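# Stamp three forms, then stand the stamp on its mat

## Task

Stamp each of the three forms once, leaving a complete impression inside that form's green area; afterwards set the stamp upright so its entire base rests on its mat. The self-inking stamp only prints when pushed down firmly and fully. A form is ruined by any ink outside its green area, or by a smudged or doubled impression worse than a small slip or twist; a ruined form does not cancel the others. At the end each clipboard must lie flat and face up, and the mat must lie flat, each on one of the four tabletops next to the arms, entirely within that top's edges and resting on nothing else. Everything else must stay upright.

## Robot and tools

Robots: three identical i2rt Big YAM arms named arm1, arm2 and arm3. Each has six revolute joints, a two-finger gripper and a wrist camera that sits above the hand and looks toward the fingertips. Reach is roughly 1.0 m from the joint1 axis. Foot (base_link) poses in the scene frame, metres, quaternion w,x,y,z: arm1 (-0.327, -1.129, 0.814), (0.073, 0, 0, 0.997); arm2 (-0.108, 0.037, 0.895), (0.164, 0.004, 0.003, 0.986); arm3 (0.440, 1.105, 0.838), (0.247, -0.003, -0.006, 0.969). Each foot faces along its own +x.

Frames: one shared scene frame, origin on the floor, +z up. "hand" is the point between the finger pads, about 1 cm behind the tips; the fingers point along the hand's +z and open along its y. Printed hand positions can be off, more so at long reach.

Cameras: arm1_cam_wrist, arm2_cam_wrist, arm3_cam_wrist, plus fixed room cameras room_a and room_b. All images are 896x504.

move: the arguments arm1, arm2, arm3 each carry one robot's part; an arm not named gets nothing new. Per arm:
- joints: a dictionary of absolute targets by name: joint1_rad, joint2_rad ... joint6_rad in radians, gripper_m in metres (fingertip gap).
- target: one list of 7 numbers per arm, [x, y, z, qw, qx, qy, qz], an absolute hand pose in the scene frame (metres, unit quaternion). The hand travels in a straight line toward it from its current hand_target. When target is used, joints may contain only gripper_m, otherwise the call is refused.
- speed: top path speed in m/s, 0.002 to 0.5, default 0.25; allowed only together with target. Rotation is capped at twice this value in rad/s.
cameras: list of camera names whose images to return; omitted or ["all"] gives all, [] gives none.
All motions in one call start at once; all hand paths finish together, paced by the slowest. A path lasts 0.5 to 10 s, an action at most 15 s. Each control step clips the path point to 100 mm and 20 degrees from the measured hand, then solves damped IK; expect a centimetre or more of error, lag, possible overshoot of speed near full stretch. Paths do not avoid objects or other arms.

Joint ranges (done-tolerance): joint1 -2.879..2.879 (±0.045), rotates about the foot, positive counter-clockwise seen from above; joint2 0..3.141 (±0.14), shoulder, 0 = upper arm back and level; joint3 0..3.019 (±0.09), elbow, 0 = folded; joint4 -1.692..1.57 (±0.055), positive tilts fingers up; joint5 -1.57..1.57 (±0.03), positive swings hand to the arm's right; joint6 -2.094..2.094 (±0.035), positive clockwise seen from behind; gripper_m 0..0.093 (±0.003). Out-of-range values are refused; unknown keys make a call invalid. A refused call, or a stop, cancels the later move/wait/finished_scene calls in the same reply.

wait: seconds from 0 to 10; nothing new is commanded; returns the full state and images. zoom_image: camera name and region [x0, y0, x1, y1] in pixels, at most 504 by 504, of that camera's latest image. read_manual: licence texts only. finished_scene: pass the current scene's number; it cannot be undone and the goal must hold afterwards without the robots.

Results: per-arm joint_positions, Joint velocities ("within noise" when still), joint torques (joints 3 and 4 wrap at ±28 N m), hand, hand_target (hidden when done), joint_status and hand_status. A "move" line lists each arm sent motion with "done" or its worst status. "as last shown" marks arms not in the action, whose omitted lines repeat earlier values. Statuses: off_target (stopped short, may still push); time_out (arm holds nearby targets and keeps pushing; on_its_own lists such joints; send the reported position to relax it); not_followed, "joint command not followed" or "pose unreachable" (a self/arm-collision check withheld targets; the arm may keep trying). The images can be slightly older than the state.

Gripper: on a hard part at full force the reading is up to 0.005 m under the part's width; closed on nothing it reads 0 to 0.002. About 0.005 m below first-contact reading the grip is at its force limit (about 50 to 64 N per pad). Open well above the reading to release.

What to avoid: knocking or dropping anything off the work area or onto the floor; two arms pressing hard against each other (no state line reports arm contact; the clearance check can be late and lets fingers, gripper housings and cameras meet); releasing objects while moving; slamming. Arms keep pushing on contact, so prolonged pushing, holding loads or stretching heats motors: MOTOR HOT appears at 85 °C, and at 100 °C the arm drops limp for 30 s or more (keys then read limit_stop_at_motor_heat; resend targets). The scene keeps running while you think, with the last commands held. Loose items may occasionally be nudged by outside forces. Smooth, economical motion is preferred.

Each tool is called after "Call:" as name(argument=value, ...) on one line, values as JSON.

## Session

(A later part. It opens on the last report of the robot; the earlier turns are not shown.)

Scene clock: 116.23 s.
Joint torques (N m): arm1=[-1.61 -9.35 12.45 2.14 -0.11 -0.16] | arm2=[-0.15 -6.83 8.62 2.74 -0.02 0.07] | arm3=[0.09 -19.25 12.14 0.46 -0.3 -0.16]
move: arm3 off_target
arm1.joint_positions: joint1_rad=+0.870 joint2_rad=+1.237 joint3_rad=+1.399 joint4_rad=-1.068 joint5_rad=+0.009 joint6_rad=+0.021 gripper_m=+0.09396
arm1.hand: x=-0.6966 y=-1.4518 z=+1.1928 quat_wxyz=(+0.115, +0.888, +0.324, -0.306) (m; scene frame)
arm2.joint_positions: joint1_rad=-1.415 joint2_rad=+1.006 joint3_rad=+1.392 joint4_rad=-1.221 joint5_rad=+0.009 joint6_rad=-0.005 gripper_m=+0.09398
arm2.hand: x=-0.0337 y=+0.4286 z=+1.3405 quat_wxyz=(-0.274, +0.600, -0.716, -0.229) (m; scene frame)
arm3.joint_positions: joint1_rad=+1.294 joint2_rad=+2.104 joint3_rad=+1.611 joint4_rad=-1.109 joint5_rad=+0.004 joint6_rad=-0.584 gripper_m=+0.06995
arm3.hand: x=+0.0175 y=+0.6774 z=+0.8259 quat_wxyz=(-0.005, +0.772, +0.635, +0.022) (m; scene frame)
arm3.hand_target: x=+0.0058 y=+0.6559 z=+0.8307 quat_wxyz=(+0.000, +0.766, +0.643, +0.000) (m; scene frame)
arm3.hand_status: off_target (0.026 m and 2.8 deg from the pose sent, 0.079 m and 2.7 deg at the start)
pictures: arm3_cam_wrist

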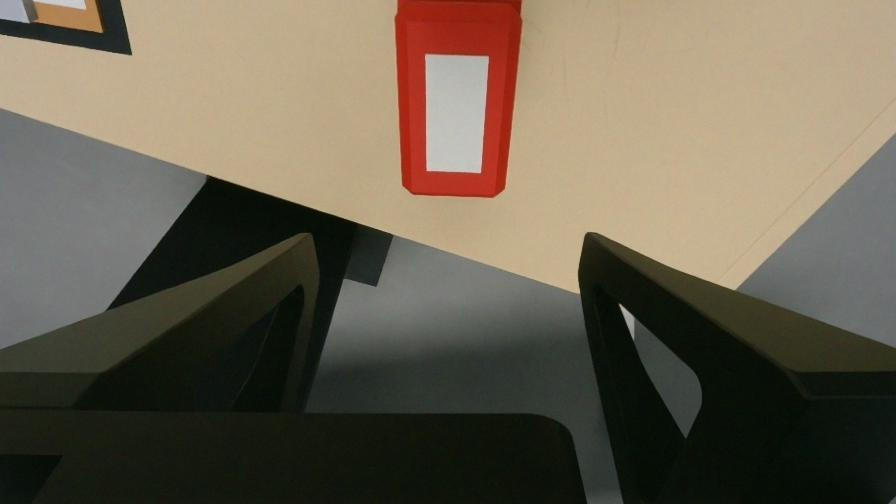

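Call:
move(arm3={"target":[0.003,0.645,0.77,0.0,-0.766,-0.643,0.02],"speed":0.1}, cameras=["arm3_cam_wrist"])

Call:
move(arm3={"target":[0.003,0.645,0.715,0.0,-0.766,-0.643,0.02],"speed":0.08}, cameras=["arm3_cam_wrist"])

Scene clock: 117.73 s.
move: arm3 off_target
arm3.hand_status: off_target (0.013 m and 1.1 deg from the pose sent, 0.066 m and 5.0 deg at the start)
pictures: arm3_cam_wrist

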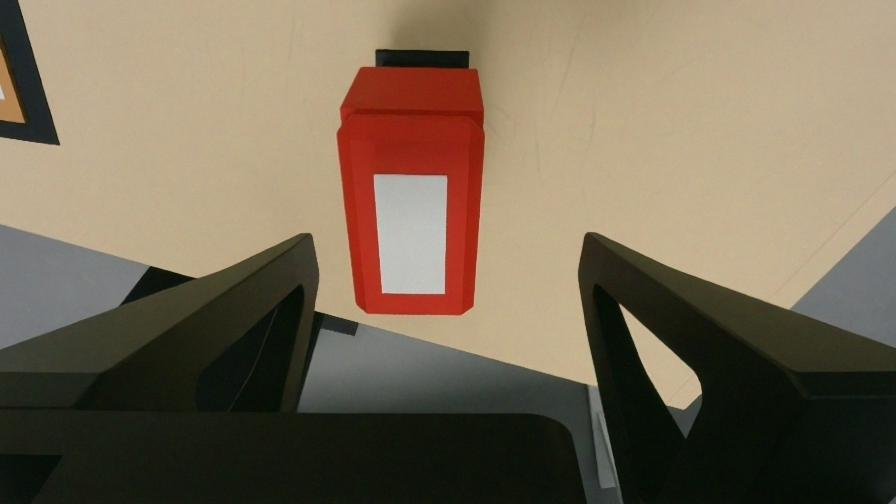

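Scene clock: 119.10 s.
Joint torques (N m): arm1=[-1.61 -9.47 12.45 2.17 -0.11 -0.15] | arm2=[-0.79 -6.59 8.7 2.76 -0.02 0.05] | arm3=[0.32 -20.07 8.1 0.68 -0.05 -0.07]
move: arm3 off_target
arm1.joint_positions: joint1_rad=+0.870 joint2_rad=+1.237 joint3_rad=+1.399 joint4_rad=-1.068 joint5_rad=+0.009 joint6_rad=+0.021 gripper_m=+0.09396
arm1.hand: x=-0.6966 y=-1.4518 z=+1.1928 quat_wxyz=(+0.115, +0.888, +0.324, -0.306) (m; scene frame)
arm2.joint_positions: joint1_rad=-1.415 joint2_rad=+1.006 joint3_rad=+1.392 joint4_rad=-1.221 joint5_rad=+0.009 joint6_rad=-0.005 gripper_m=+0.09398
arm2.hand: x=-0.0337 y=+0.4286 z=+1.3405 quat_wxyz=(-0.274, +0.600, -0.716, -0.229) (m; scene frame)
arm3.joint_positions: joint1_rad=+1.305 joint2_rad=+2.271 joint3_rad=+1.611 joint4_rad=-0.859 joint5_rad=+0.003 joint6_rad=-0.584 gripper_m=+0.06995
arm3.hand: x=+0.0023 y=+0.6513 z=+0.7264 quat_wxyz=(+0.000, +0.768, +0.640, -0.019) (m; scene frame)
arm3.hand_target: x=+0.0032 y=+0.6453 z=+0.7151 quat_wxyz=(+0.000, +0.766, +0.643, -0.020) (m; scene frame)
arm3.hand_status: off_target (0.013 m and 0.5 deg from the pose sent, 0.062 m and 1.1 deg at the start)
pictures: arm3_cam_wrist

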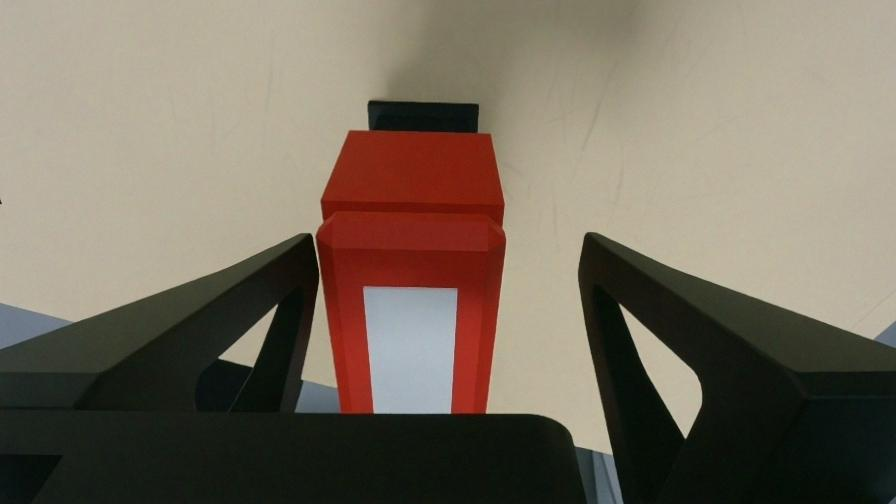

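Call:
move(arm3={"target":[0.015,0.656,0.70,0.0,-0.766,-0.643,0.012],"speed":0.08}, cameras=["arm3_cam_wrist"])

Scene clock: 120.30 s.
Joint torques (N m): arm1=[-1.67 -9.29 12.45 2.15 -0.11 -0.16] | arm2=[-0.62 -7.41 8.54 2.51 -0.01 0.08] | arm3=[0.15 -20.19 5.82 0.76 -0.11 -0.06]
move: arm3 off_target
arm1, arm2: as last shown
arm3.joint_positions: joint1_rad=+1.306 joint2_rad=+2.272 joint3_rad=+1.588 joint4_rad=-0.826 joint5_rad=+0.003 joint6_rad=-0.584 gripper_m=+0.06995
arm3.hand: x=+0.0046 y=+0.6530 z=+0.7194 quat_wxyz=(+0.001, +0.768, +0.640, -0.024) (m; scene frame)
arm3.hand_target: x=+0.0152 y=+0.6563 z=+0.7005 quat_wxyz=(+0.000, +0.766, +0.643, -0.012) (m; scene frame)
arm3.hand_status: off_target (0.022 m and 1.4 deg from the pose sent, 0.030 m and 0.9 deg at the start)
pictures: arm3_cam_wrist

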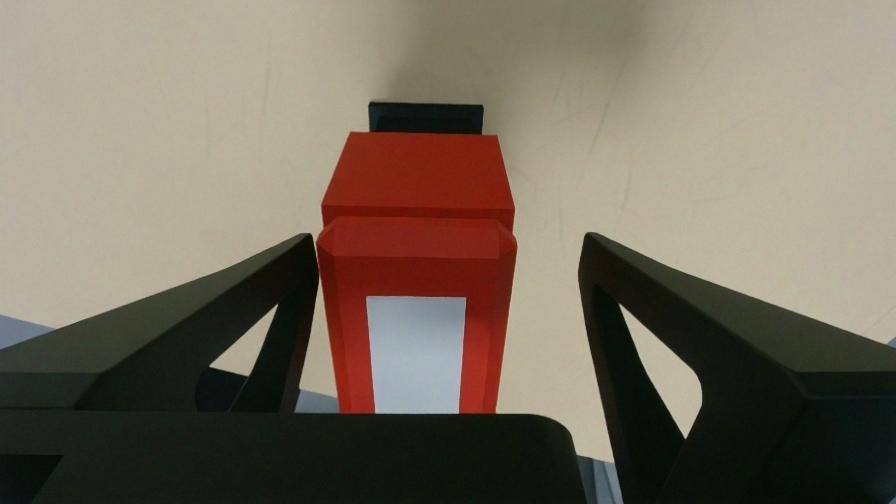

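Call:
move(arm3={"target":[0.024,0.664,0.70,0.0,-0.766,-0.643,0.012],"speed":0.08}, cameras=["arm3_cam_wrist"])

Scene clock: 121.37 s.
Joint torques (N m): arm1=[-1.67 -9.35 12.44 2.17 -0.11 -0.16] | arm2=[0.03 -7.12 8.66 2.73 -0.04 0.04] | arm3=[0.38 -21.01 5.35 0.73 -0.12 -0.03]
move: arm3 done
arm1: as last shown
arm2.joint_positions: joint1_rad=-1.415 joint2_rad=+1.006 joint3_rad=+1.392 joint4_rad=-1.221 joint5_rad=+0.007 joint6_rad=-0.005 gripper_m=+0.09398
arm2.hand: x=-0.0340 y=+0.4287 z=+1.3405 quat_wxyz=(-0.273, +0.600, -0.716, -0.229) (m; scene frame)
arm3.joint_positions: joint1_rad=+1.306 joint2_rad=+2.272 joint3_rad=+1.542 joint4_rad=-0.801 joint5_rad=+0.003 joint6_rad=-0.584 gripper_m=+0.06995
arm3.hand: x=+0.0162 y=+0.6651 z=+0.7060 quat_wxyz=(+0.000, +0.768, +0.640, -0.014) (m; scene frame)
arm3.hand_target: x=+0.0240 y=+0.6641 z=+0.7001 quat_wxyz=(+0.000, +0.766, +0.643, -0.012) (m; scene frame)
arm3.hand_status: done (0.010 m and 0.4 deg from the pose sent, 0.030 m and 1.4 deg at the start)
pictures: arm3_cam_wrist

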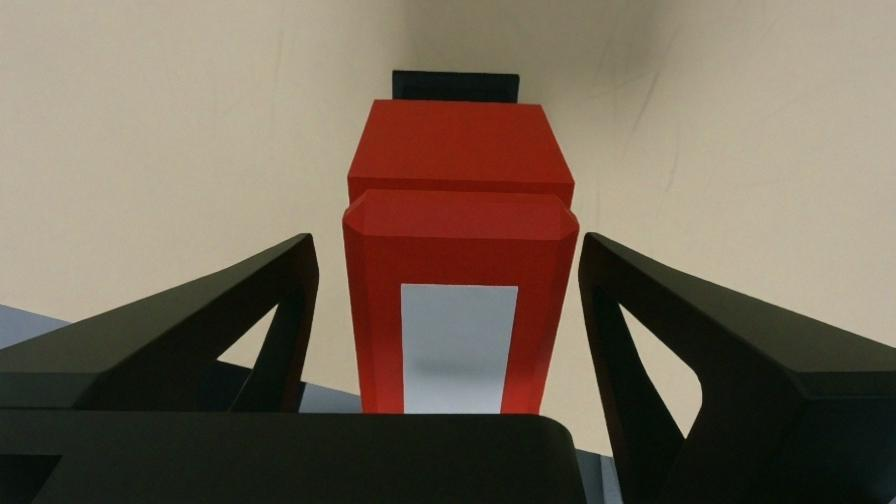

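Call:
move(arm3={"target":[0.019,0.657,0.682,0.0,-0.766,-0.643,0.008],"speed":0.08}, cameras=[])

Call:
move(arm3={"joints":{"gripper_m":0.03}}, cameras=["arm3_cam_wrist","arm2_cam_wrist"])

Scene clock: 122.60 s.
move: arm3 off_target
arm3.hand_status: off_target (0.016 m and 1.4 deg from the pose sent, 0.026 m and 0.8 deg at the start)
pictures: none

Scene clock: 123.77 s.
Joint torques (N m): arm1=[-1.73 -9.35 12.45 2.15 -0.11 -0.16] | arm2=[-0.44 -6.77 8.76 2.51 -0.04 0.02] | arm3=[0.44 -19.78 8.59 0.4 -0.18 -0.03]
move: arm3 off_target
arm1.joint_positions: joint1_rad=+0.870 joint2_rad=+1.237 joint3_rad=+1.399 joint4_rad=-1.068 joint5_rad=+0.009 joint6_rad=+0.021 gripper_m=+0.09396
arm1.hand: x=-0.6966 y=-1.4518 z=+1.1928 quat_wxyz=(+0.115, +0.888, +0.324, -0.306) (m; scene frame)
arm2.joint_positions: joint1_rad=-1.415 joint2_rad=+1.006 joint3_rad=+1.392 joint4_rad=-1.221 joint5_rad=+0.007 joint6_rad=-0.005 gripper_m=+0.09398
arm2.hand: x=-0.0340 y=+0.4287 z=+1.3405 quat_wxyz=(-0.273, +0.600, -0.716, -0.229) (m; scene frame)
arm3.joint_positions: joint1_rad=+1.307 joint2_rad=+2.306 joint3_rad=+1.542 joint4_rad=-0.798 joint5_rad=+0.000 joint6_rad=-0.584 gripper_m=+0.04703
arm3.joint_status: gripper_m off_target (ended at +0.04706, target +0.03000)
arm3.hand: x=+0.0229 y=+0.6706 z=+0.6860 quat_wxyz=(+0.000, +0.768, +0.641, +0.002) (m; scene frame)
pictures: arm2_cam_wrist, arm3_cam_wrist

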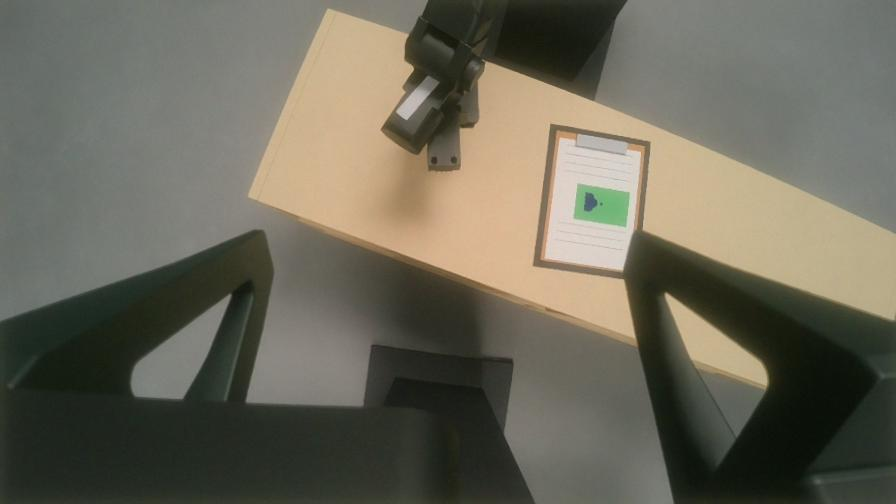

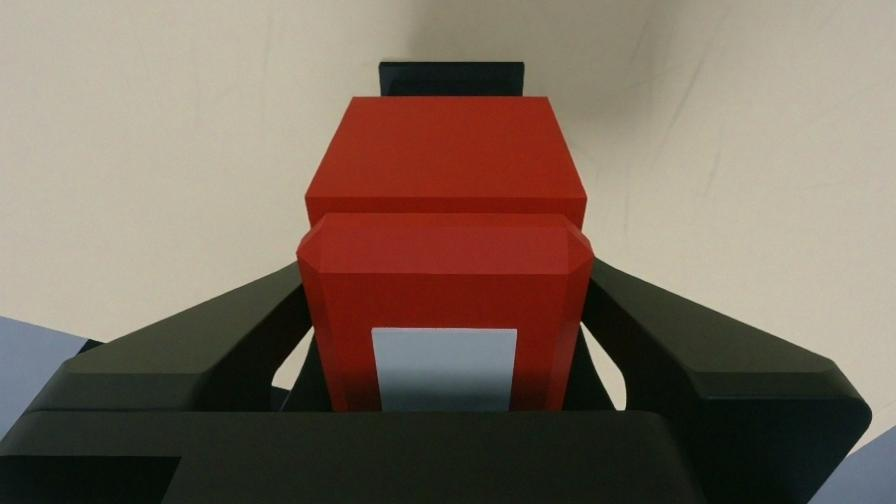

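Call:
move(arm3={"target":[0.03,0.67,0.80,0,-0.766,-0.643,0],"speed":0.15}, cameras=[])

Call:
move(arm3={"target":[0.22,0.56,0.85,0,-0.985,0.174,0],"speed":0.25}, cameras=[])

Call:
move(arm3={"target":[0.259,0.491,0.755,-0.015,-0.985,0.174,0],"speed":0.1}, cameras=["arm3_cam_wrist"])

Scene clock: 125.53 s.
move: arm3 done
arm3.hand_status: done (0.008 m and 0.8 deg from the pose sent, 0.114 m and 0.4 deg at the start)
pictures: none

Scene clock: 130.60 s.
move: arm3 off_target
arm3.hand_status: off_target (0.022 m and 2.3 deg from the pose sent, 0.232 m and 99.7 deg at the start)
pictures: none

Scene clock: 133.37 s.
Joint torques (N m): arm1=[-1.67 -9.41 12.41 2.17 -0.11 -0.16] | arm2=[-0.44 -7.12 8.66 2.58 0.03 0.07] | arm3=[-0.32 -20.78 11.48 0.18 0.17 0.13]
move: arm3 off_target
arm1.joint_positions: joint1_rad=+0.870 joint2_rad=+1.237 joint3_rad=+1.399 joint4_rad=-1.068 joint5_rad=+0.009 joint6_rad=+0.021 gripper_m=+0.09396
arm1.hand: x=-0.6966 y=-1.4518 z=+1.1928 quat_wxyz=(+0.115, +0.888, +0.324, -0.306) (m; scene frame)
arm2.joint_positions: joint1_rad=-1.415 joint2_rad=+1.006 joint3_rad=+1.392 joint4_rad=-1.221 joint5_rad=+0.007 joint6_rad=-0.005 gripper_m=+0.09398
arm2.hand: x=-0.0340 y=+0.4287 z=+1.3405 quat_wxyz=(-0.273, +0.600, -0.716, -0.229) (m; scene frame)
arm3.joint_positions: joint1_rad=+1.775 joint2_rad=+2.236 joint3_rad=+1.601 joint4_rad=-0.948 joint5_rad=-0.002 joint6_rad=+1.615 gripper_m=+0.04707
arm3.hand: x=+0.2618 y=+0.5191 z=+0.7452 quat_wxyz=(-0.012, +0.986, -0.169, +0.005) (m; scene frame)
arm3.hand_target: x=+0.2595 y=+0.4921 z=+0.7561 quat_wxyz=(+0.016, +0.985, -0.174, +0.000) (m; scene frame)
arm3.hand_status: off_target (0.030 m and 3.2 deg from the pose sent, 0.116 m and 3.7 deg at the start)
pictures: arm3_cam_wrist

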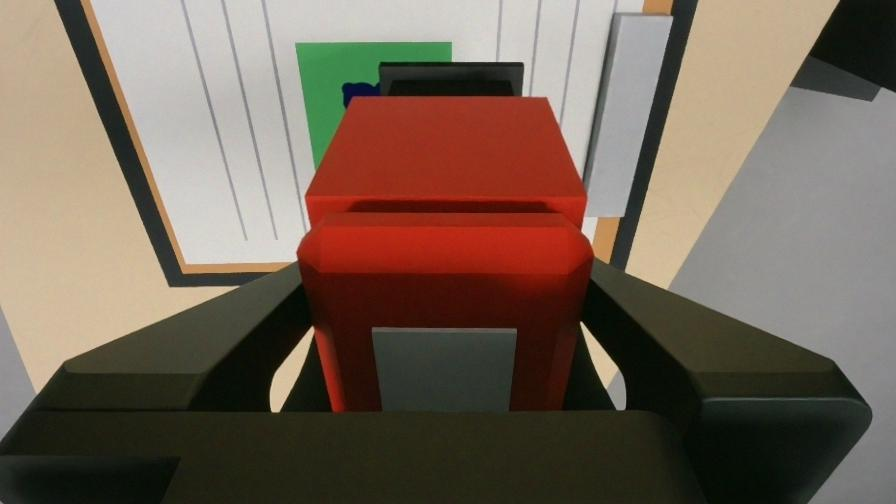

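Call:
move(arm3={"target":[0.263,0.464,0.742,-0.025,-0.985,0.174,0],"speed":0.1}, cameras=["arm3_cam_wrist"])

Scene clock: 134.73 s.
Joint torques (N m): arm1=[-1.67 -9.47 12.42 2.14 -0.11 -0.15] | arm2=[-0.09 -6.83 8.81 2.62 -0.01 0.04] | arm3=[0.44 -21.42 12.03 0.16 0.14 0.12]
move: arm3 off_target
arm1, arm2: as last shown
arm3.joint_positions: joint1_rad=+1.792 joint2_rad=+2.299 joint3_rad=+1.681 joint4_rad=-0.948 joint5_rad=-0.002 joint6_rad=+1.628 gripper_m=+0.04707
arm3.hand: x=+0.2656 y=+0.4939 z=+0.7317 quat_wxyz=(-0.003, +0.986, -0.167, +0.004) (m; scene frame)
arm3.hand_target: x=+0.2637 y=+0.4659 z=+0.7428 quat_wxyz=(+0.025, +0.985, -0.173, +0.000) (m; scene frame)
arm3.hand_status: off_target (0.032 m and 3.4 deg from the pose sent, 0.055 m and 4.3 deg at the start)
pictures: arm3_cam_wrist

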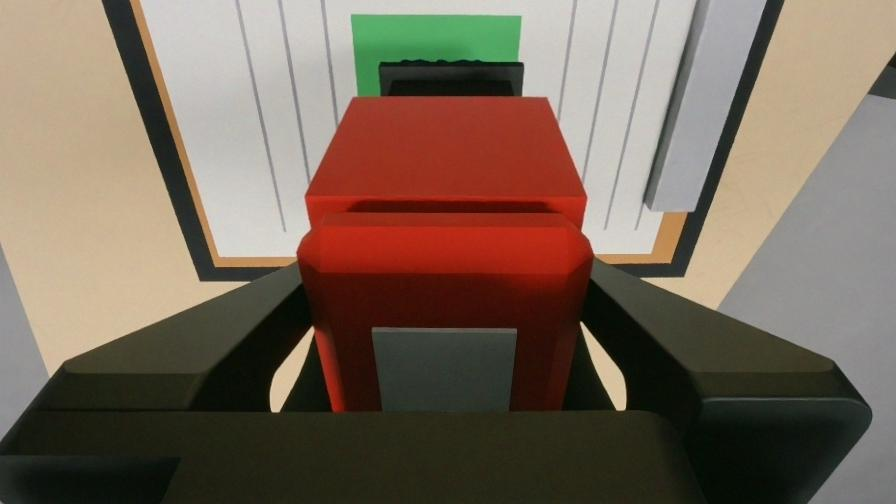

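Call:
move(arm3={"target":[0.2635,0.462,0.712,-0.025,-0.985,0.174,0],"speed":0.08}, cameras=["arm3_cam_wrist"])

Scene clock: 136.17 s.
Joint torques (N m): arm1=[-1.67 -9.47 12.42 2.13 -0.11 -0.15] | arm2=[0.5 -7.94 8.72 2.5 -0.02 0.07] | arm3=[0.15 -22.18 11.36 0.53 0.16 0.14]
move: arm3 off_target
arm1, arm2: as last shown
arm3.joint_positions: joint1_rad=+1.793 joint2_rad=+2.356 joint3_rad=+1.694 joint4_rad=-0.908 joint5_rad=-0.002 joint6_rad=+1.632 gripper_m=+0.04707
arm3.hand: x=+0.2660 y=+0.4919 z=+0.7008 quat_wxyz=(-0.005, +0.986, -0.168, +0.004) (m; scene frame)
arm3.hand_target: x=+0.2640 y=+0.4632 z=+0.7132 quat_wxyz=(+0.026, +0.984, -0.174, +0.000) (m; scene frame)
arm3.hand_status: off_target (0.032 m and 3.5 deg from the pose sent, 0.038 m and 3.4 deg at the start)
pictures: arm3_cam_wrist

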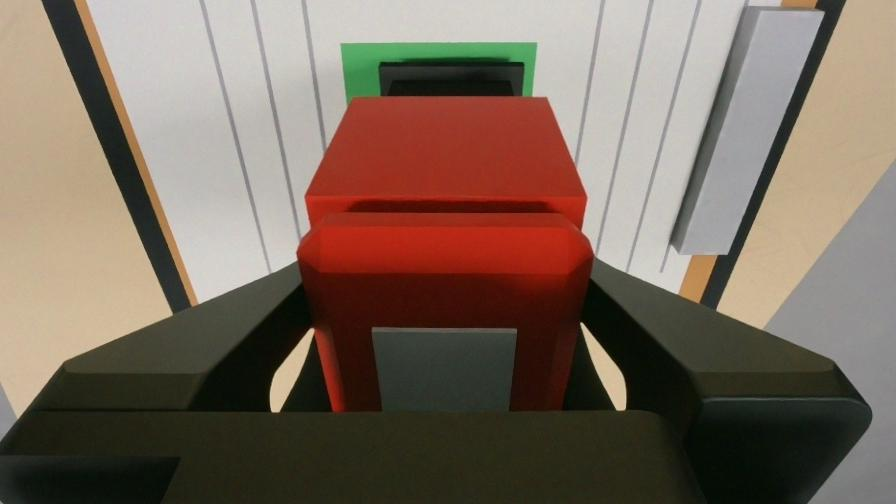

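Call:
move(arm3={"target":[0.269,0.459,0.704,-0.025,-0.985,0.174,0],"speed":0.06}, cameras=["arm3_cam_wrist"])

Scene clock: 137.23 s.
Joint torques (N m): arm1=[-1.67 -9.41 12.45 2.15 -0.11 -0.16] | arm2=[0.03 -6.77 8.88 2.59 -0.01 0.05] | arm3=[0.44 -21.6 11.43 0.42 0.19 0.1]
move: arm3 off_target
arm1, arm2: as last shown
arm3.joint_positions: joint1_rad=+1.802 joint2_rad=+2.363 joint3_rad=+1.701 joint4_rad=-0.899 joint5_rad=-0.002 joint6_rad=+1.641 gripper_m=+0.04708
arm3.hand: x=+0.2707 y=+0.4867 z=+0.6982 quat_wxyz=(-0.001, +0.986, -0.168, +0.004) (m; scene frame)
arm3.hand_target: x=+0.2694 y=+0.4604 z=+0.7050 quat_wxyz=(+0.025, +0.984, -0.174, +0.000) (m; scene frame)
arm3.hand_status: off_target (0.028 m and 3.0 deg from the pose sent, 0.033 m and 3.5 deg at the start)
pictures: arm3_cam_wrist

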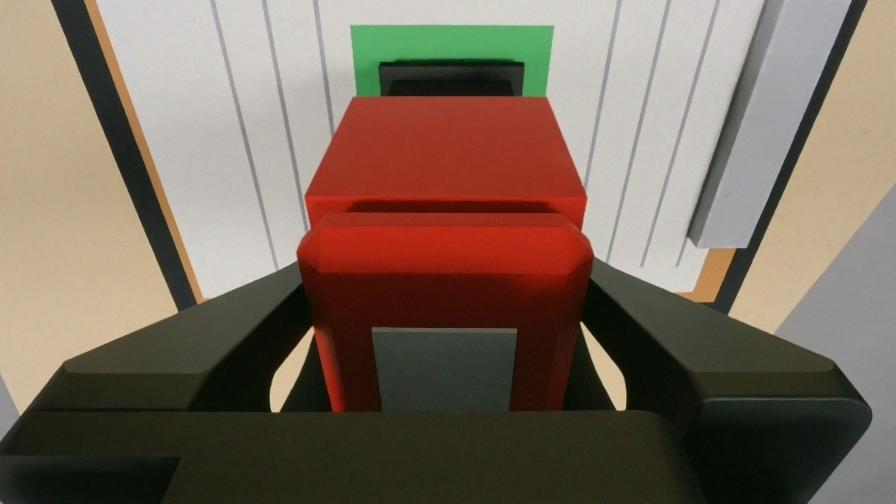

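Call:
move(arm3={"target":[0.2685,0.4625,0.68,-0.022,-0.985,0.174,0],"speed":0.05}, cameras=["arm3_cam_wrist"])

Scene clock: 138.33 s.
Joint torques (N m): arm1=[-1.55 -9.35 12.42 2.14 -0.11 -0.15] | arm2=[-0.67 -6.89 8.69 2.45 0.01 0.08] | arm3=[0.21 -19.78 11 1.25 0.15 0.11]
move: arm3 off_target
arm1, arm2: as last shown
arm3.joint_positions: joint1_rad=+1.802 joint2_rad=+2.373 joint3_rad=+1.703 joint4_rad=-0.882 joint5_rad=+0.000 joint6_rad=+1.641 gripper_m=+0.04708
arm3.hand: x=+0.2699 y=+0.4847 z=+0.6926 quat_wxyz=(+0.003, +0.986, -0.168, +0.003) (m; scene frame)
arm3.hand_target: x=+0.2689 y=+0.4641 z=+0.6807 quat_wxyz=(+0.022, +0.985, -0.174, +0.000) (m; scene frame)
arm3.hand_status: off_target (0.025 m and 2.2 deg from the pose sent, 0.030 m and 2.7 deg at the start)
pictures: arm3_cam_wrist

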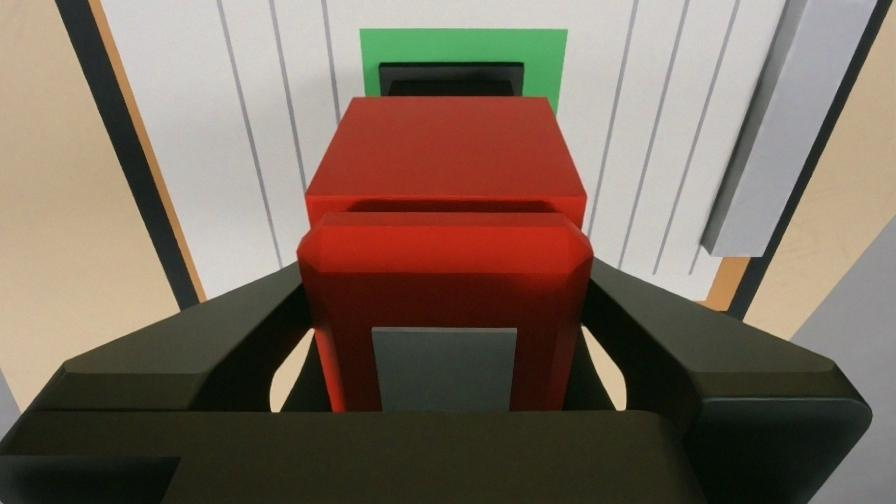

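Call:
move(arm3={"target":[0.2700,0.468,0.702,-0.022,-0.985,0.174,0],"speed":0.05}, cameras=["arm3_cam_wrist"])

Scene clock: 139.40 s.
Joint torques (N m): arm1=[-1.67 -9.35 12.45 2.14 -0.11 -0.16] | arm2=[0.09 -6.95 8.54 2.69 0 0.09] | arm3=[0.26 -22.71 8.92 0.29 0.14 0.1]
move: arm3 off_target
arm1: as last shown
arm2.joint_positions: joint1_rad=-1.415 joint2_rad=+1.006 joint3_rad=+1.392 joint4_rad=-1.221 joint5_rad=+0.006 joint6_rad=-0.005 gripper_m=+0.09398
arm2.hand: x=-0.0343 y=+0.4287 z=+1.3405 quat_wxyz=(-0.273, +0.601, -0.715, -0.230) (m; scene frame)
arm3.joint_positions: joint1_rad=+1.802 joint2_rad=+2.372 joint3_rad=+1.703 joint4_rad=-0.882 joint5_rad=+0.000 joint6_rad=+1.641 gripper_m=+0.04708
arm3.hand: x=+0.2698 y=+0.4844 z=+0.6930 quat_wxyz=(+0.004, +0.986, -0.168, +0.003) (m; scene frame)
arm3.hand_target: x=+0.2702 y=+0.4684 z=+0.7023 quat_wxyz=(+0.022, +0.985, -0.174, +0.000) (m; scene frame)
arm3.hand_status: off_target (0.019 m and 2.2 deg from the pose sent, 0.019 m and 2.2 deg at the start)
pictures: arm3_cam_wrist

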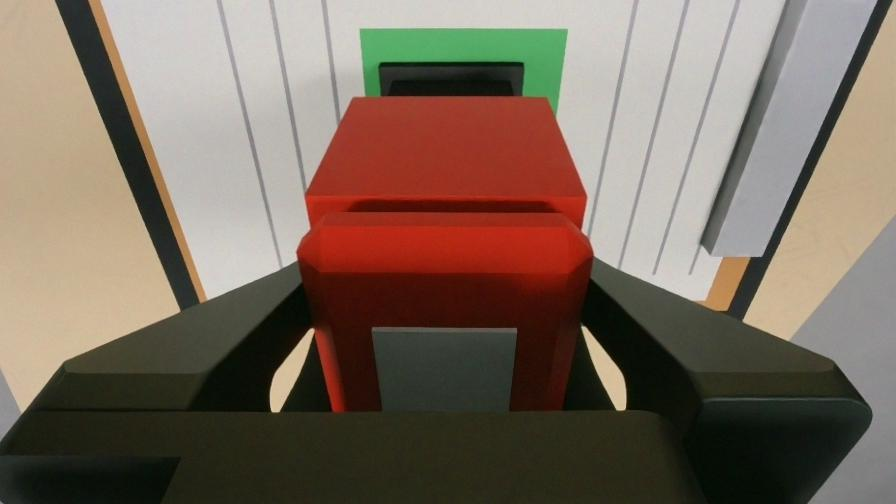

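Call:
move(arm3={"target":[0.2705,0.478,0.704,-0.02,-0.985,0.174,0],"speed":0.05}, cameras=["arm3_cam_wrist"])

Scene clock: 140.47 s.
Joint torques (N m): arm1=[-1.67 -9.41 12.44 2.17 -0.11 -0.16] | arm2=[-0.09 -7.65 8.61 2.55 0.02 0.08] | arm3=[-0.38 -24.23 6.04 0.49 0.16 0.08]
move: arm3 off_target
arm1, arm2: as last shown
arm3.joint_positions: joint1_rad=+1.802 joint2_rad=+2.370 joint3_rad=+1.703 joint4_rad=-0.875 joint5_rad=+0.000 joint6_rad=+1.641 gripper_m=+0.04708
arm3.hand: x=+0.2691 y=+0.4821 z=+0.6942 quat_wxyz=(+0.009, +0.986, -0.168, +0.002) (m; scene frame)
arm3.hand_target: x=+0.2704 y=+0.4777 z=+0.7041 quat_wxyz=(+0.020, +0.985, -0.174, +0.000) (m; scene frame)
arm3.hand_status: off_target (0.011 m and 1.5 deg from the pose sent, 0.013 m and 2.0 deg at the start)
pictures: arm3_cam_wrist

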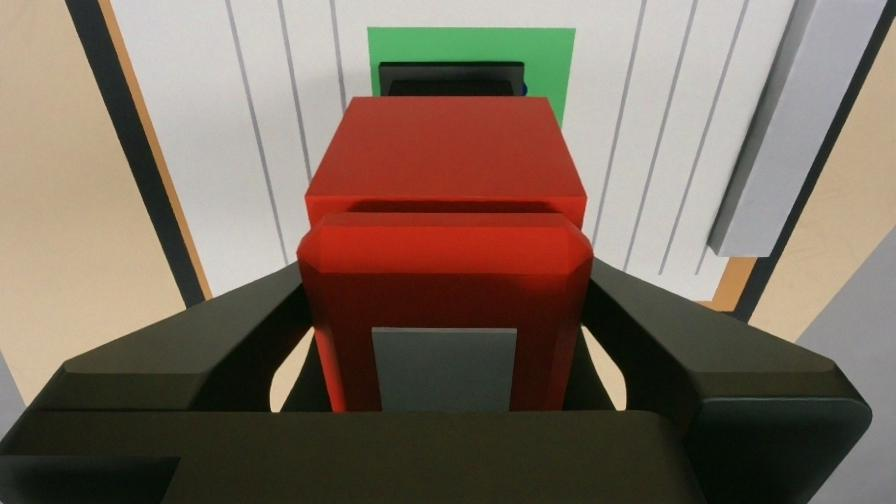

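Call:
move(arm3={"target":[0.2715,0.489,0.706,-0.015,-0.985,0.174,0],"speed":0.05}, cameras=["arm3_cam_wrist"])

Scene clock: 141.63 s.
Joint torques (N m): arm1=[-1.67 -9.41 12.44 2.15 -0.11 -0.16] | arm2=[-0.09 -6.89 8.66 2.82 0.01 0.03] | arm3=[-0.21 -23.88 5.81 0.36 0.18 0.04]
move: arm3 off_target
arm1, arm2: as last shown
arm3.joint_positions: joint1_rad=+1.802 joint2_rad=+2.352 joint3_rad=+1.667 joint4_rad=-0.870 joint5_rad=+0.000 joint6_rad=+1.641 gripper_m=+0.04708
arm3.hand: x=+0.2721 y=+0.4929 z=+0.6950 quat_wxyz=(+0.002, +0.986, -0.168, +0.003) (m; scene frame)
arm3.hand_target: x=+0.2716 y=+0.4892 z=+0.7057 quat_wxyz=(+0.014, +0.985, -0.174, +0.000) (m; scene frame)
arm3.hand_status: off_target (0.012 m and 1.6 deg from the pose sent, 0.014 m and 1.0 deg at the start)
pictures: arm3_cam_wrist

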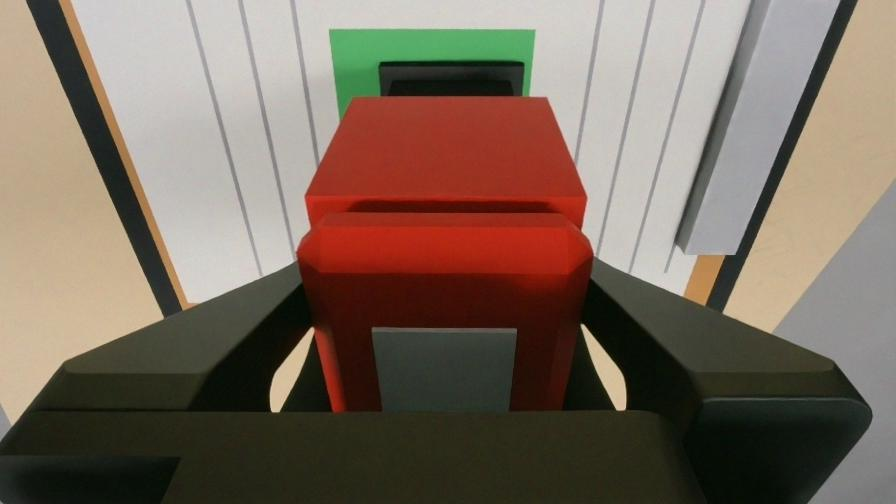

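Call:
move(arm3={"target":[0.2715,0.487,0.686,-0.012,-0.985,0.174,0],"speed":0.05}, cameras=["arm3_cam_wrist"])

Scene clock: 142.70 s.
Joint torques (N m): arm1=[-1.67 -9.47 12.44 2.14 -0.11 -0.16] | arm2=[-0.32 -7.24 8.62 2.52 -0.03 0.08] | arm3=[-0.44 -21.13 7.17 0.54 0.2 0.05]
move: arm3 done
arm1.joint_positions: joint1_rad=+0.870 joint2_rad=+1.237 joint3_rad=+1.399 joint4_rad=-1.068 joint5_rad=+0.009 joint6_rad=+0.021 gripper_m=+0.09396
arm1.hand: x=-0.6966 y=-1.4518 z=+1.1928 quat_wxyz=(+0.115, +0.888, +0.324, -0.306) (m; scene frame)
arm2: as last shown
arm3.joint_positions: joint1_rad=+1.802 joint2_rad=+2.352 joint3_rad=+1.667 joint4_rad=-0.853 joint5_rad=+0.000 joint6_rad=+1.641 gripper_m=+0.04708
arm3.hand: x=+0.2710 y=+0.4889 z=+0.6950 quat_wxyz=(+0.011, +0.986, -0.168, +0.002) (m; scene frame)
arm3.hand_target: x=+0.2716 y=+0.4874 z=+0.6861 quat_wxyz=(+0.012, +0.985, -0.174, +0.000) (m; scene frame)
arm3.hand_status: done (0.009 m and 0.7 deg from the pose sent, 0.011 m and 1.3 deg at the start)
pictures: arm3_cam_wrist

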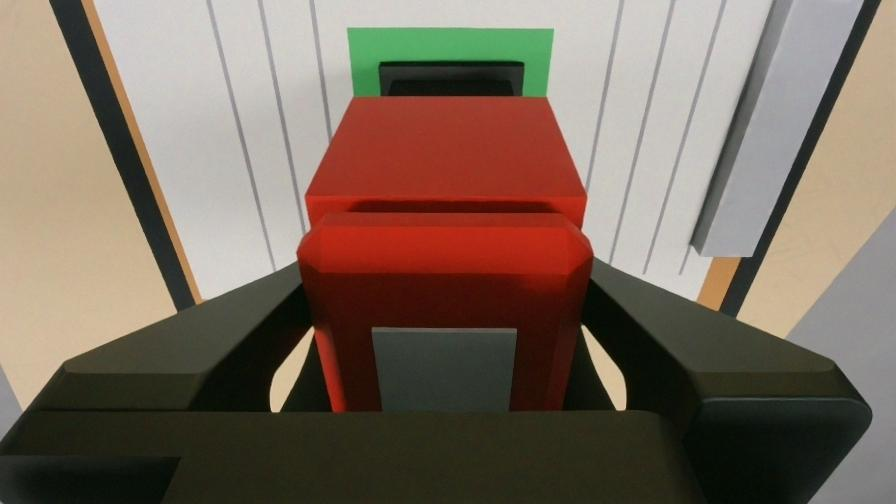

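Call:
move(arm3={"target":[0.2670,0.4895,0.702,-0.012,-0.985,0.174,0],"speed":0.05}, cameras=[])

Call:
move(arm3={"target":[0.2670,0.4895,0.682,-0.012,-0.985,0.174,0],"speed":0.05}, cameras=["arm3_cam_wrist"])

Scene clock: 143.90 s.
move: arm3 done
arm3.hand_status: done (0.008 m and 0.7 deg from the pose sent, 0.008 m and 0.7 deg at the start)
pictures: none

Scene clock: 144.87 s.
Joint torques (N m): arm1=[-1.67 -9.35 12.45 2.14 -0.11 -0.16] | arm2=[0.09 -7.59 8.54 2.69 0 0.11] | arm3=[-0.62 -20.95 6.84 0.46 0.2 -0.01]
move: arm3 off_target
arm1.joint_positions: joint1_rad=+0.870 joint2_rad=+1.237 joint3_rad=+1.399 joint4_rad=-1.068 joint5_rad=+0.009 joint6_rad=+0.021 gripper_m=+0.09396
arm1.hand: x=-0.6966 y=-1.4518 z=+1.1928 quat_wxyz=(+0.115, +0.888, +0.324, -0.306) (m; scene frame)
arm2.joint_positions: joint1_rad=-1.415 joint2_rad=+1.006 joint3_rad=+1.392 joint4_rad=-1.221 joint5_rad=+0.006 joint6_rad=-0.005 gripper_m=+0.09398
arm2.hand: x=-0.0343 y=+0.4287 z=+1.3405 quat_wxyz=(-0.273, +0.601, -0.715, -0.230) (m; scene frame)
arm3.joint_positions: joint1_rad=+1.802 joint2_rad=+2.355 joint3_rad=+1.667 joint4_rad=-0.844 joint5_rad=+0.000 joint6_rad=+1.641 gripper_m=+0.04708
arm3.hand: x=+0.2706 y=+0.4875 z=+0.6932 quat_wxyz=(+0.014, +0.986, -0.168, +0.002) (m; scene frame)
arm3.hand_target: x=+0.2671 y=+0.4898 z=+0.6821 quat_wxyz=(+0.012, +0.985, -0.174, +0.000) (m; scene frame)
arm3.hand_status: off_target (0.012 m and 0.7 deg from the pose sent, 0.014 m and 0.7 deg at the start)
pictures: arm3_cam_wrist

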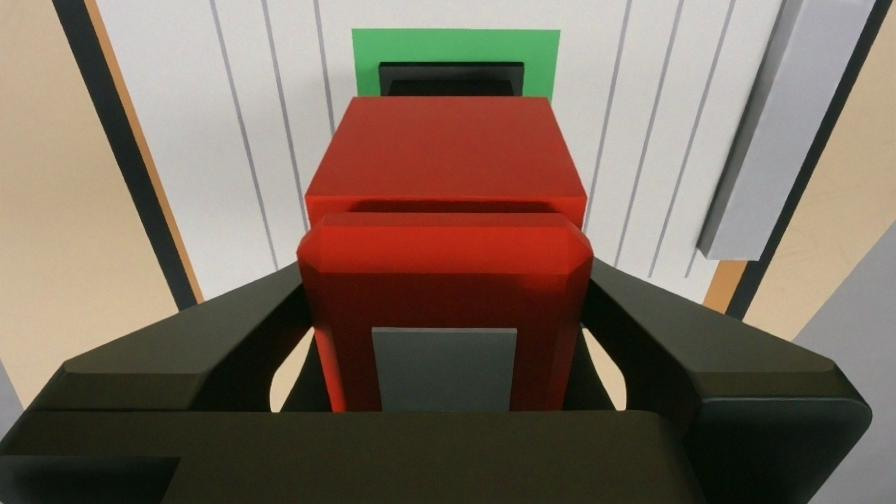

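Call:
move(arm3={"target":[0.261,0.496,0.706,-0.012,-0.985,0.174,0],"speed":0.05}, cameras=["arm3_cam_wrist"])

Scene clock: 146.17 s.
Joint torques (N m): arm1=[-1.61 -9.29 12.44 2.17 -0.11 -0.16] | arm2=[-0.26 -7.82 8.69 2.81 -0.04 0.03] | arm3=[-1.49 -23.94 5.82 -0.65 0.18 -0.12]
move: arm3 off_target
arm1, arm2: as last shown
arm3.joint_positions: joint1_rad=+1.795 joint2_rad=+2.346 joint3_rad=+1.657 joint4_rad=-0.844 joint5_rad=+0.000 joint6_rad=+1.641 gripper_m=+0.04708
arm3.hand: x=+0.2667 y=+0.4916 z=+0.6954 quat_wxyz=(+0.013, +0.985, -0.172, +0.002) (m; scene frame)
arm3.hand_target: x=+0.2611 y=+0.4959 z=+0.7059 quat_wxyz=(+0.012, +0.985, -0.174, +0.000) (m; scene frame)
arm3.hand_status: off_target (0.013 m and 0.3 deg from the pose sent, 0.018 m and 0.7 deg at the start)
pictures: arm3_cam_wrist

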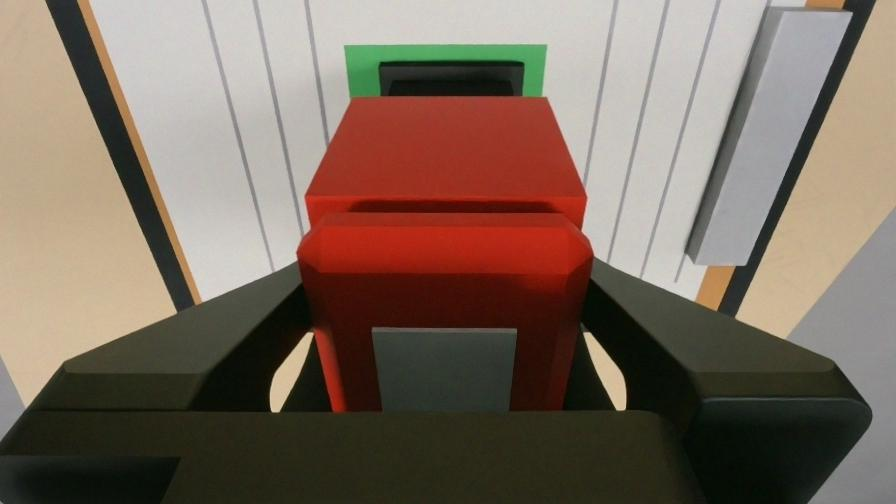

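Call:
move(arm3={"target":[0.269,0.495,0.70,-0.012,-0.985,0.174,0],"speed":0.05}, cameras=["arm3_cam_wrist"])

Scene clock: 147.23 s.
Joint torques (N m): arm1=[-1.61 -9.35 12.44 2.15 -0.11 -0.15] | arm2=[-0.38 -6.48 8.75 2.51 -0.03 0.05] | arm3=[-0.44 -23.53 5.5 -0.14 0.2 -0.02]
move: arm3 done
arm1, arm2: as last shown
arm3.joint_positions: joint1_rad=+1.795 joint2_rad=+2.346 joint3_rad=+1.657 joint4_rad=-0.844 joint5_rad=+0.000 joint6_rad=+1.641 gripper_m=+0.04708
arm3.hand: x=+0.2667 y=+0.4916 z=+0.6954 quat_wxyz=(+0.013, +0.985, -0.172, +0.002) (m; scene frame)
arm3.hand_target: x=+0.2690 y=+0.4950 z=+0.6999 quat_wxyz=(+0.012, +0.985, -0.174, +0.000) (m; scene frame)
arm3.hand_status: done (0.006 m and 0.3 deg from the pose sent, 0.006 m and 0.3 deg at the start)
pictures: arm3_cam_wrist

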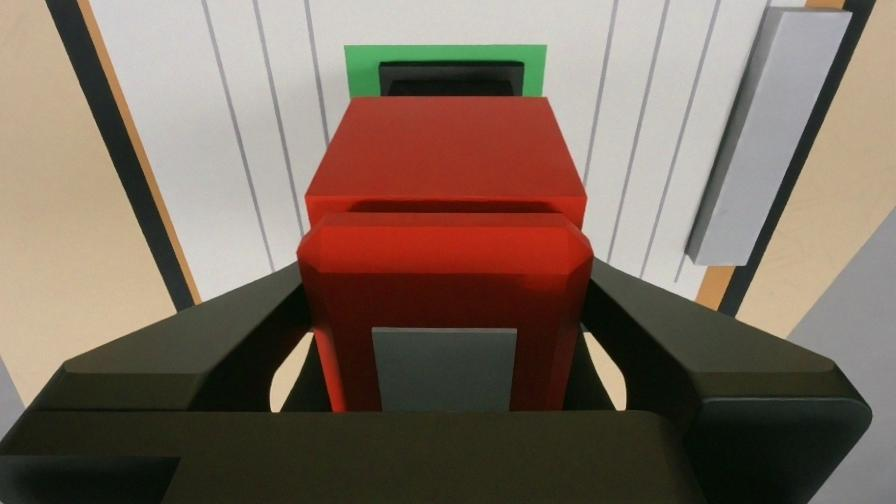

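Call:
move(arm3={"target":[0.273,0.495,0.695,-0.012,-0.985,0.174,0],"speed":0.05}, cameras=["arm3_cam_wrist"])

Scene clock: 148.27 s.
Joint torques (N m): arm1=[-1.61 -9.35 12.44 2.15 -0.11 -0.16] | arm2=[0.21 -7.53 8.55 2.63 0 0.1] | arm3=[0.26 -23.06 5.67 0.35 0.21 0.05]
move: arm3 done
arm1, arm2: as last shown
arm3.joint_positions: joint1_rad=+1.795 joint2_rad=+2.346 joint3_rad=+1.650 joint4_rad=-0.844 joint5_rad=+0.000 joint6_rad=+1.645 gripper_m=+0.04708
arm3.hand: x=+0.2676 y=+0.4947 z=+0.6935 quat_wxyz=(+0.010, +0.985, -0.174, +0.002) (m; scene frame)
arm3.hand_target: x=+0.2729 y=+0.4949 z=+0.6951 quat_wxyz=(+0.012, +0.984, -0.176, +0.000) (m; scene frame)
arm3.hand_status: done (0.006 m and 0.4 deg from the pose sent, 0.007 m and 0.3 deg at the start)
pictures: arm3_cam_wrist

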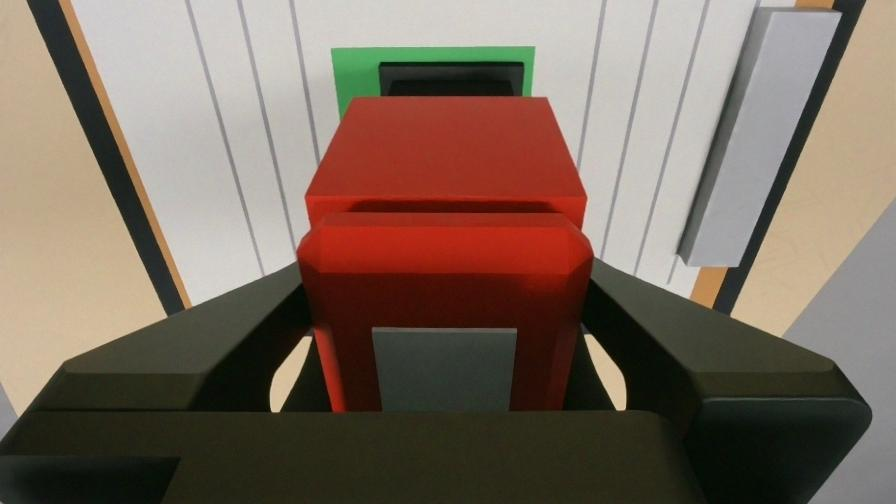

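Call:
move(arm3={"target":[0.283,0.491,0.682,-0.012,-0.985,0.174,0],"speed":0.05}, cameras=["arm3_cam_wrist"])

Scene clock: 149.30 s.
Joint torques (N m): arm1=[-1.61 -9.35 12.44 2.17 -0.11 -0.15] | arm2=[-0.38 -7.18 8.69 2.56 0 0.1] | arm3=[0.79 -21.01 6.24 1.03 0.02 0.14]
move: arm3 off_target
arm1, arm2: as last shown
arm3.joint_positions: joint1_rad=+1.802 joint2_rad=+2.346 joint3_rad=+1.650 joint4_rad=-0.844 joint5_rad=+0.017 joint6_rad=+1.642 gripper_m=+0.04708
arm3.hand: x=+0.2690 y=+0.4943 z=+0.6935 quat_wxyz=(+0.009, +0.985, -0.169, -0.006) (m; scene frame)
arm3.hand_target: x=+0.2810 y=+0.4923 z=+0.6823 quat_wxyz=(+0.011, +0.985, -0.172, -0.006) (m; scene frame)
arm3.hand_status: off_target (0.018 m and 1.0 deg from the pose sent, 0.020 m and 0.4 deg at the start)
pictures: arm3_cam_wrist

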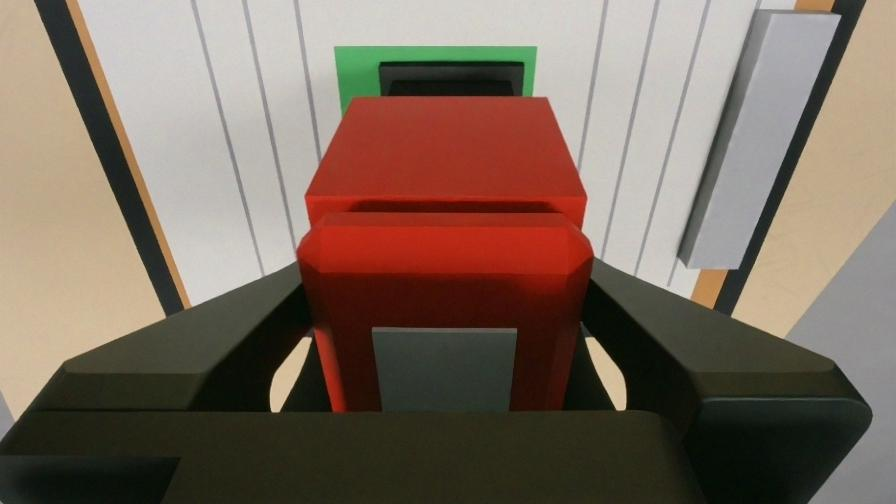

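Call:
move(arm3={"target":[0.289,0.482,0.684,-0.012,-0.985,0.174,0],"speed":0.05}, cameras=["arm3_cam_wrist"])

Scene clock: 150.60 s.
Joint torques (N m): arm1=[-1.61 -9.41 12.44 2.15 -0.11 -0.16] | arm2=[0.62 -6.77 8.85 2.76 0.03 0.09] | arm3=[0.21 -20.37 8.55 0.17 -0.23 0.11]
move: arm3 off_target
arm1, arm2: as last shown
arm3.joint_positions: joint1_rad=+1.821 joint2_rad=+2.347 joint3_rad=+1.650 joint4_rad=-0.843 joint5_rad=+0.012 joint6_rad=+1.674 gripper_m=+0.04708
arm3.hand: x=+0.2816 y=+0.4906 z=+0.6934 quat_wxyz=(+0.010, +0.984, -0.176, -0.004) (m; scene frame)
arm3.hand_target: x=+0.2890 y=+0.4821 z=+0.6841 quat_wxyz=(+0.013, +0.984, -0.179, +0.000) (m; scene frame)
arm3.hand_status: off_target (0.015 m and 0.5 deg from the pose sent, 0.025 m and 1.0 deg at the start)
pictures: arm3_cam_wrist

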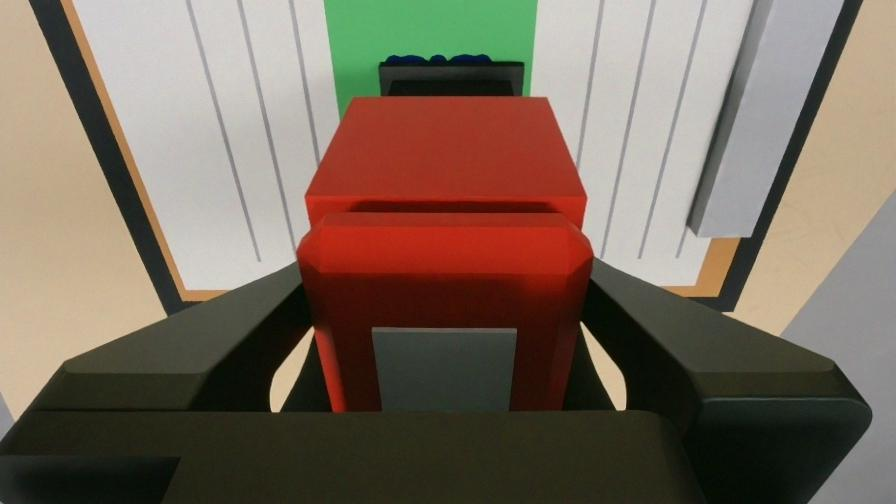

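Call:
move(arm3={"target":[0.265,0.488,0.707,-0.012,-0.985,0.174,0],"speed":0.05}, cameras=["arm3_cam_wrist"])

Scene clock: 152.03 s.
Joint torques (N m): arm1=[-1.67 -9.47 12.45 2.15 -0.11 -0.15] | arm2=[0.15 -7.36 8.61 2.71 0.01 0.07] | arm3=[-1.2 -23.41 8.32 -0.79 -0.08 -0.3]
move: arm3 off_target
arm1, arm2: as last shown
arm3.joint_positions: joint1_rad=+1.807 joint2_rad=+2.347 joint3_rad=+1.650 joint4_rad=-0.859 joint5_rad=-0.005 joint6_rad=+1.667 gripper_m=+0.04708
arm3.hand: x=+0.2766 y=+0.4962 z=+0.6933 quat_wxyz=(+0.002, +0.984, -0.179, +0.005) (m; scene frame)
arm3.hand_target: x=+0.2670 y=+0.4880 z=+0.7070 quat_wxyz=(+0.012, +0.985, -0.174, +0.006) (m; scene frame)
arm3.hand_status: off_target (0.020 m and 1.4 deg from the pose sent, 0.022 m and 0.5 deg at the start)
pictures: arm3_cam_wrist

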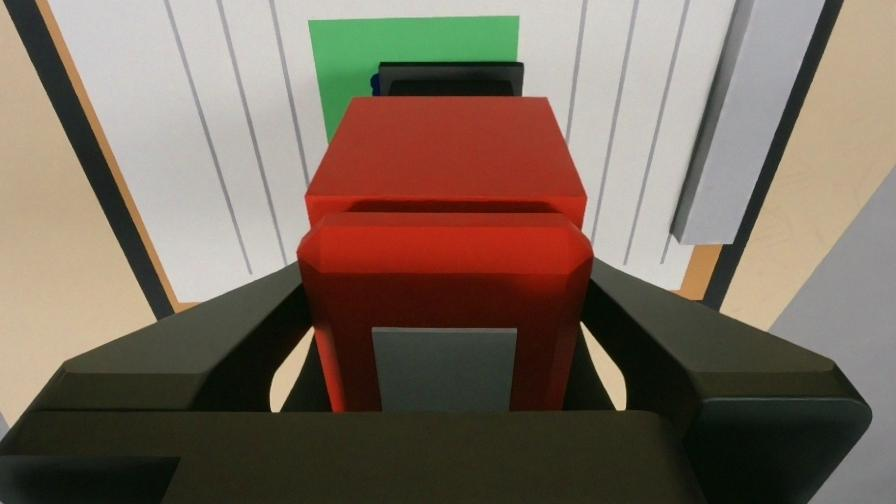

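Call:
move(arm3={"target":[0.260,0.478,0.706,-0.012,-0.985,0.174,0],"speed":0.05}, cameras=["arm3_cam_wrist"])

Scene clock: 153.20 s.
Joint torques (N m): arm1=[-1.61 -9.41 12.42 2.15 -0.11 -0.15] | arm2=[-0.26 -7.3 8.7 2.59 -0.01 0.03] | arm3=[-1.2 -21.6 11.1 -0.81 0.23 -0.26]
Heat: arm1: hottest joint3_rad 44 °C; arm2: hottest joint3_rad 49 °C; arm3: hottest joint2_rad 51 °C.
move: arm3 off_target
arm1, arm2: as last shown
arm3.joint_positions: joint1_rad=+1.802 joint2_rad=+2.347 joint3_rad=+1.661 joint4_rad=-0.879 joint5_rad=+0.000 joint6_rad=+1.664 gripper_m=+0.04708
arm3.hand: x=+0.2730 y=+0.4970 z=+0.6962 quat_wxyz=(-0.003, +0.984, -0.180, +0.003) (m; scene frame)
arm3.hand_target: x=+0.2602 y=+0.4789 z=+0.7065 quat_wxyz=(+0.013, +0.985, -0.174, +0.000) (m; scene frame)
arm3.hand_status: off_target (0.025 m and 1.9 deg from the pose sent, 0.028 m and 1.4 deg at the start)
pictures: arm3_cam_wrist

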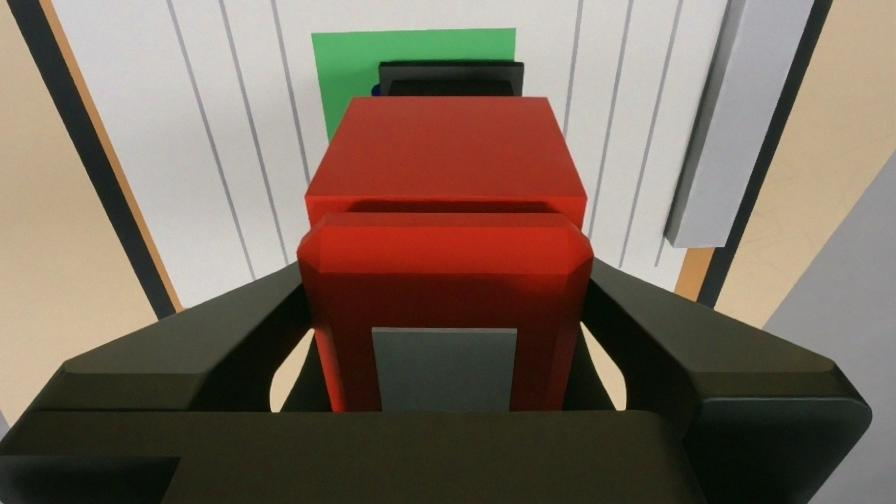

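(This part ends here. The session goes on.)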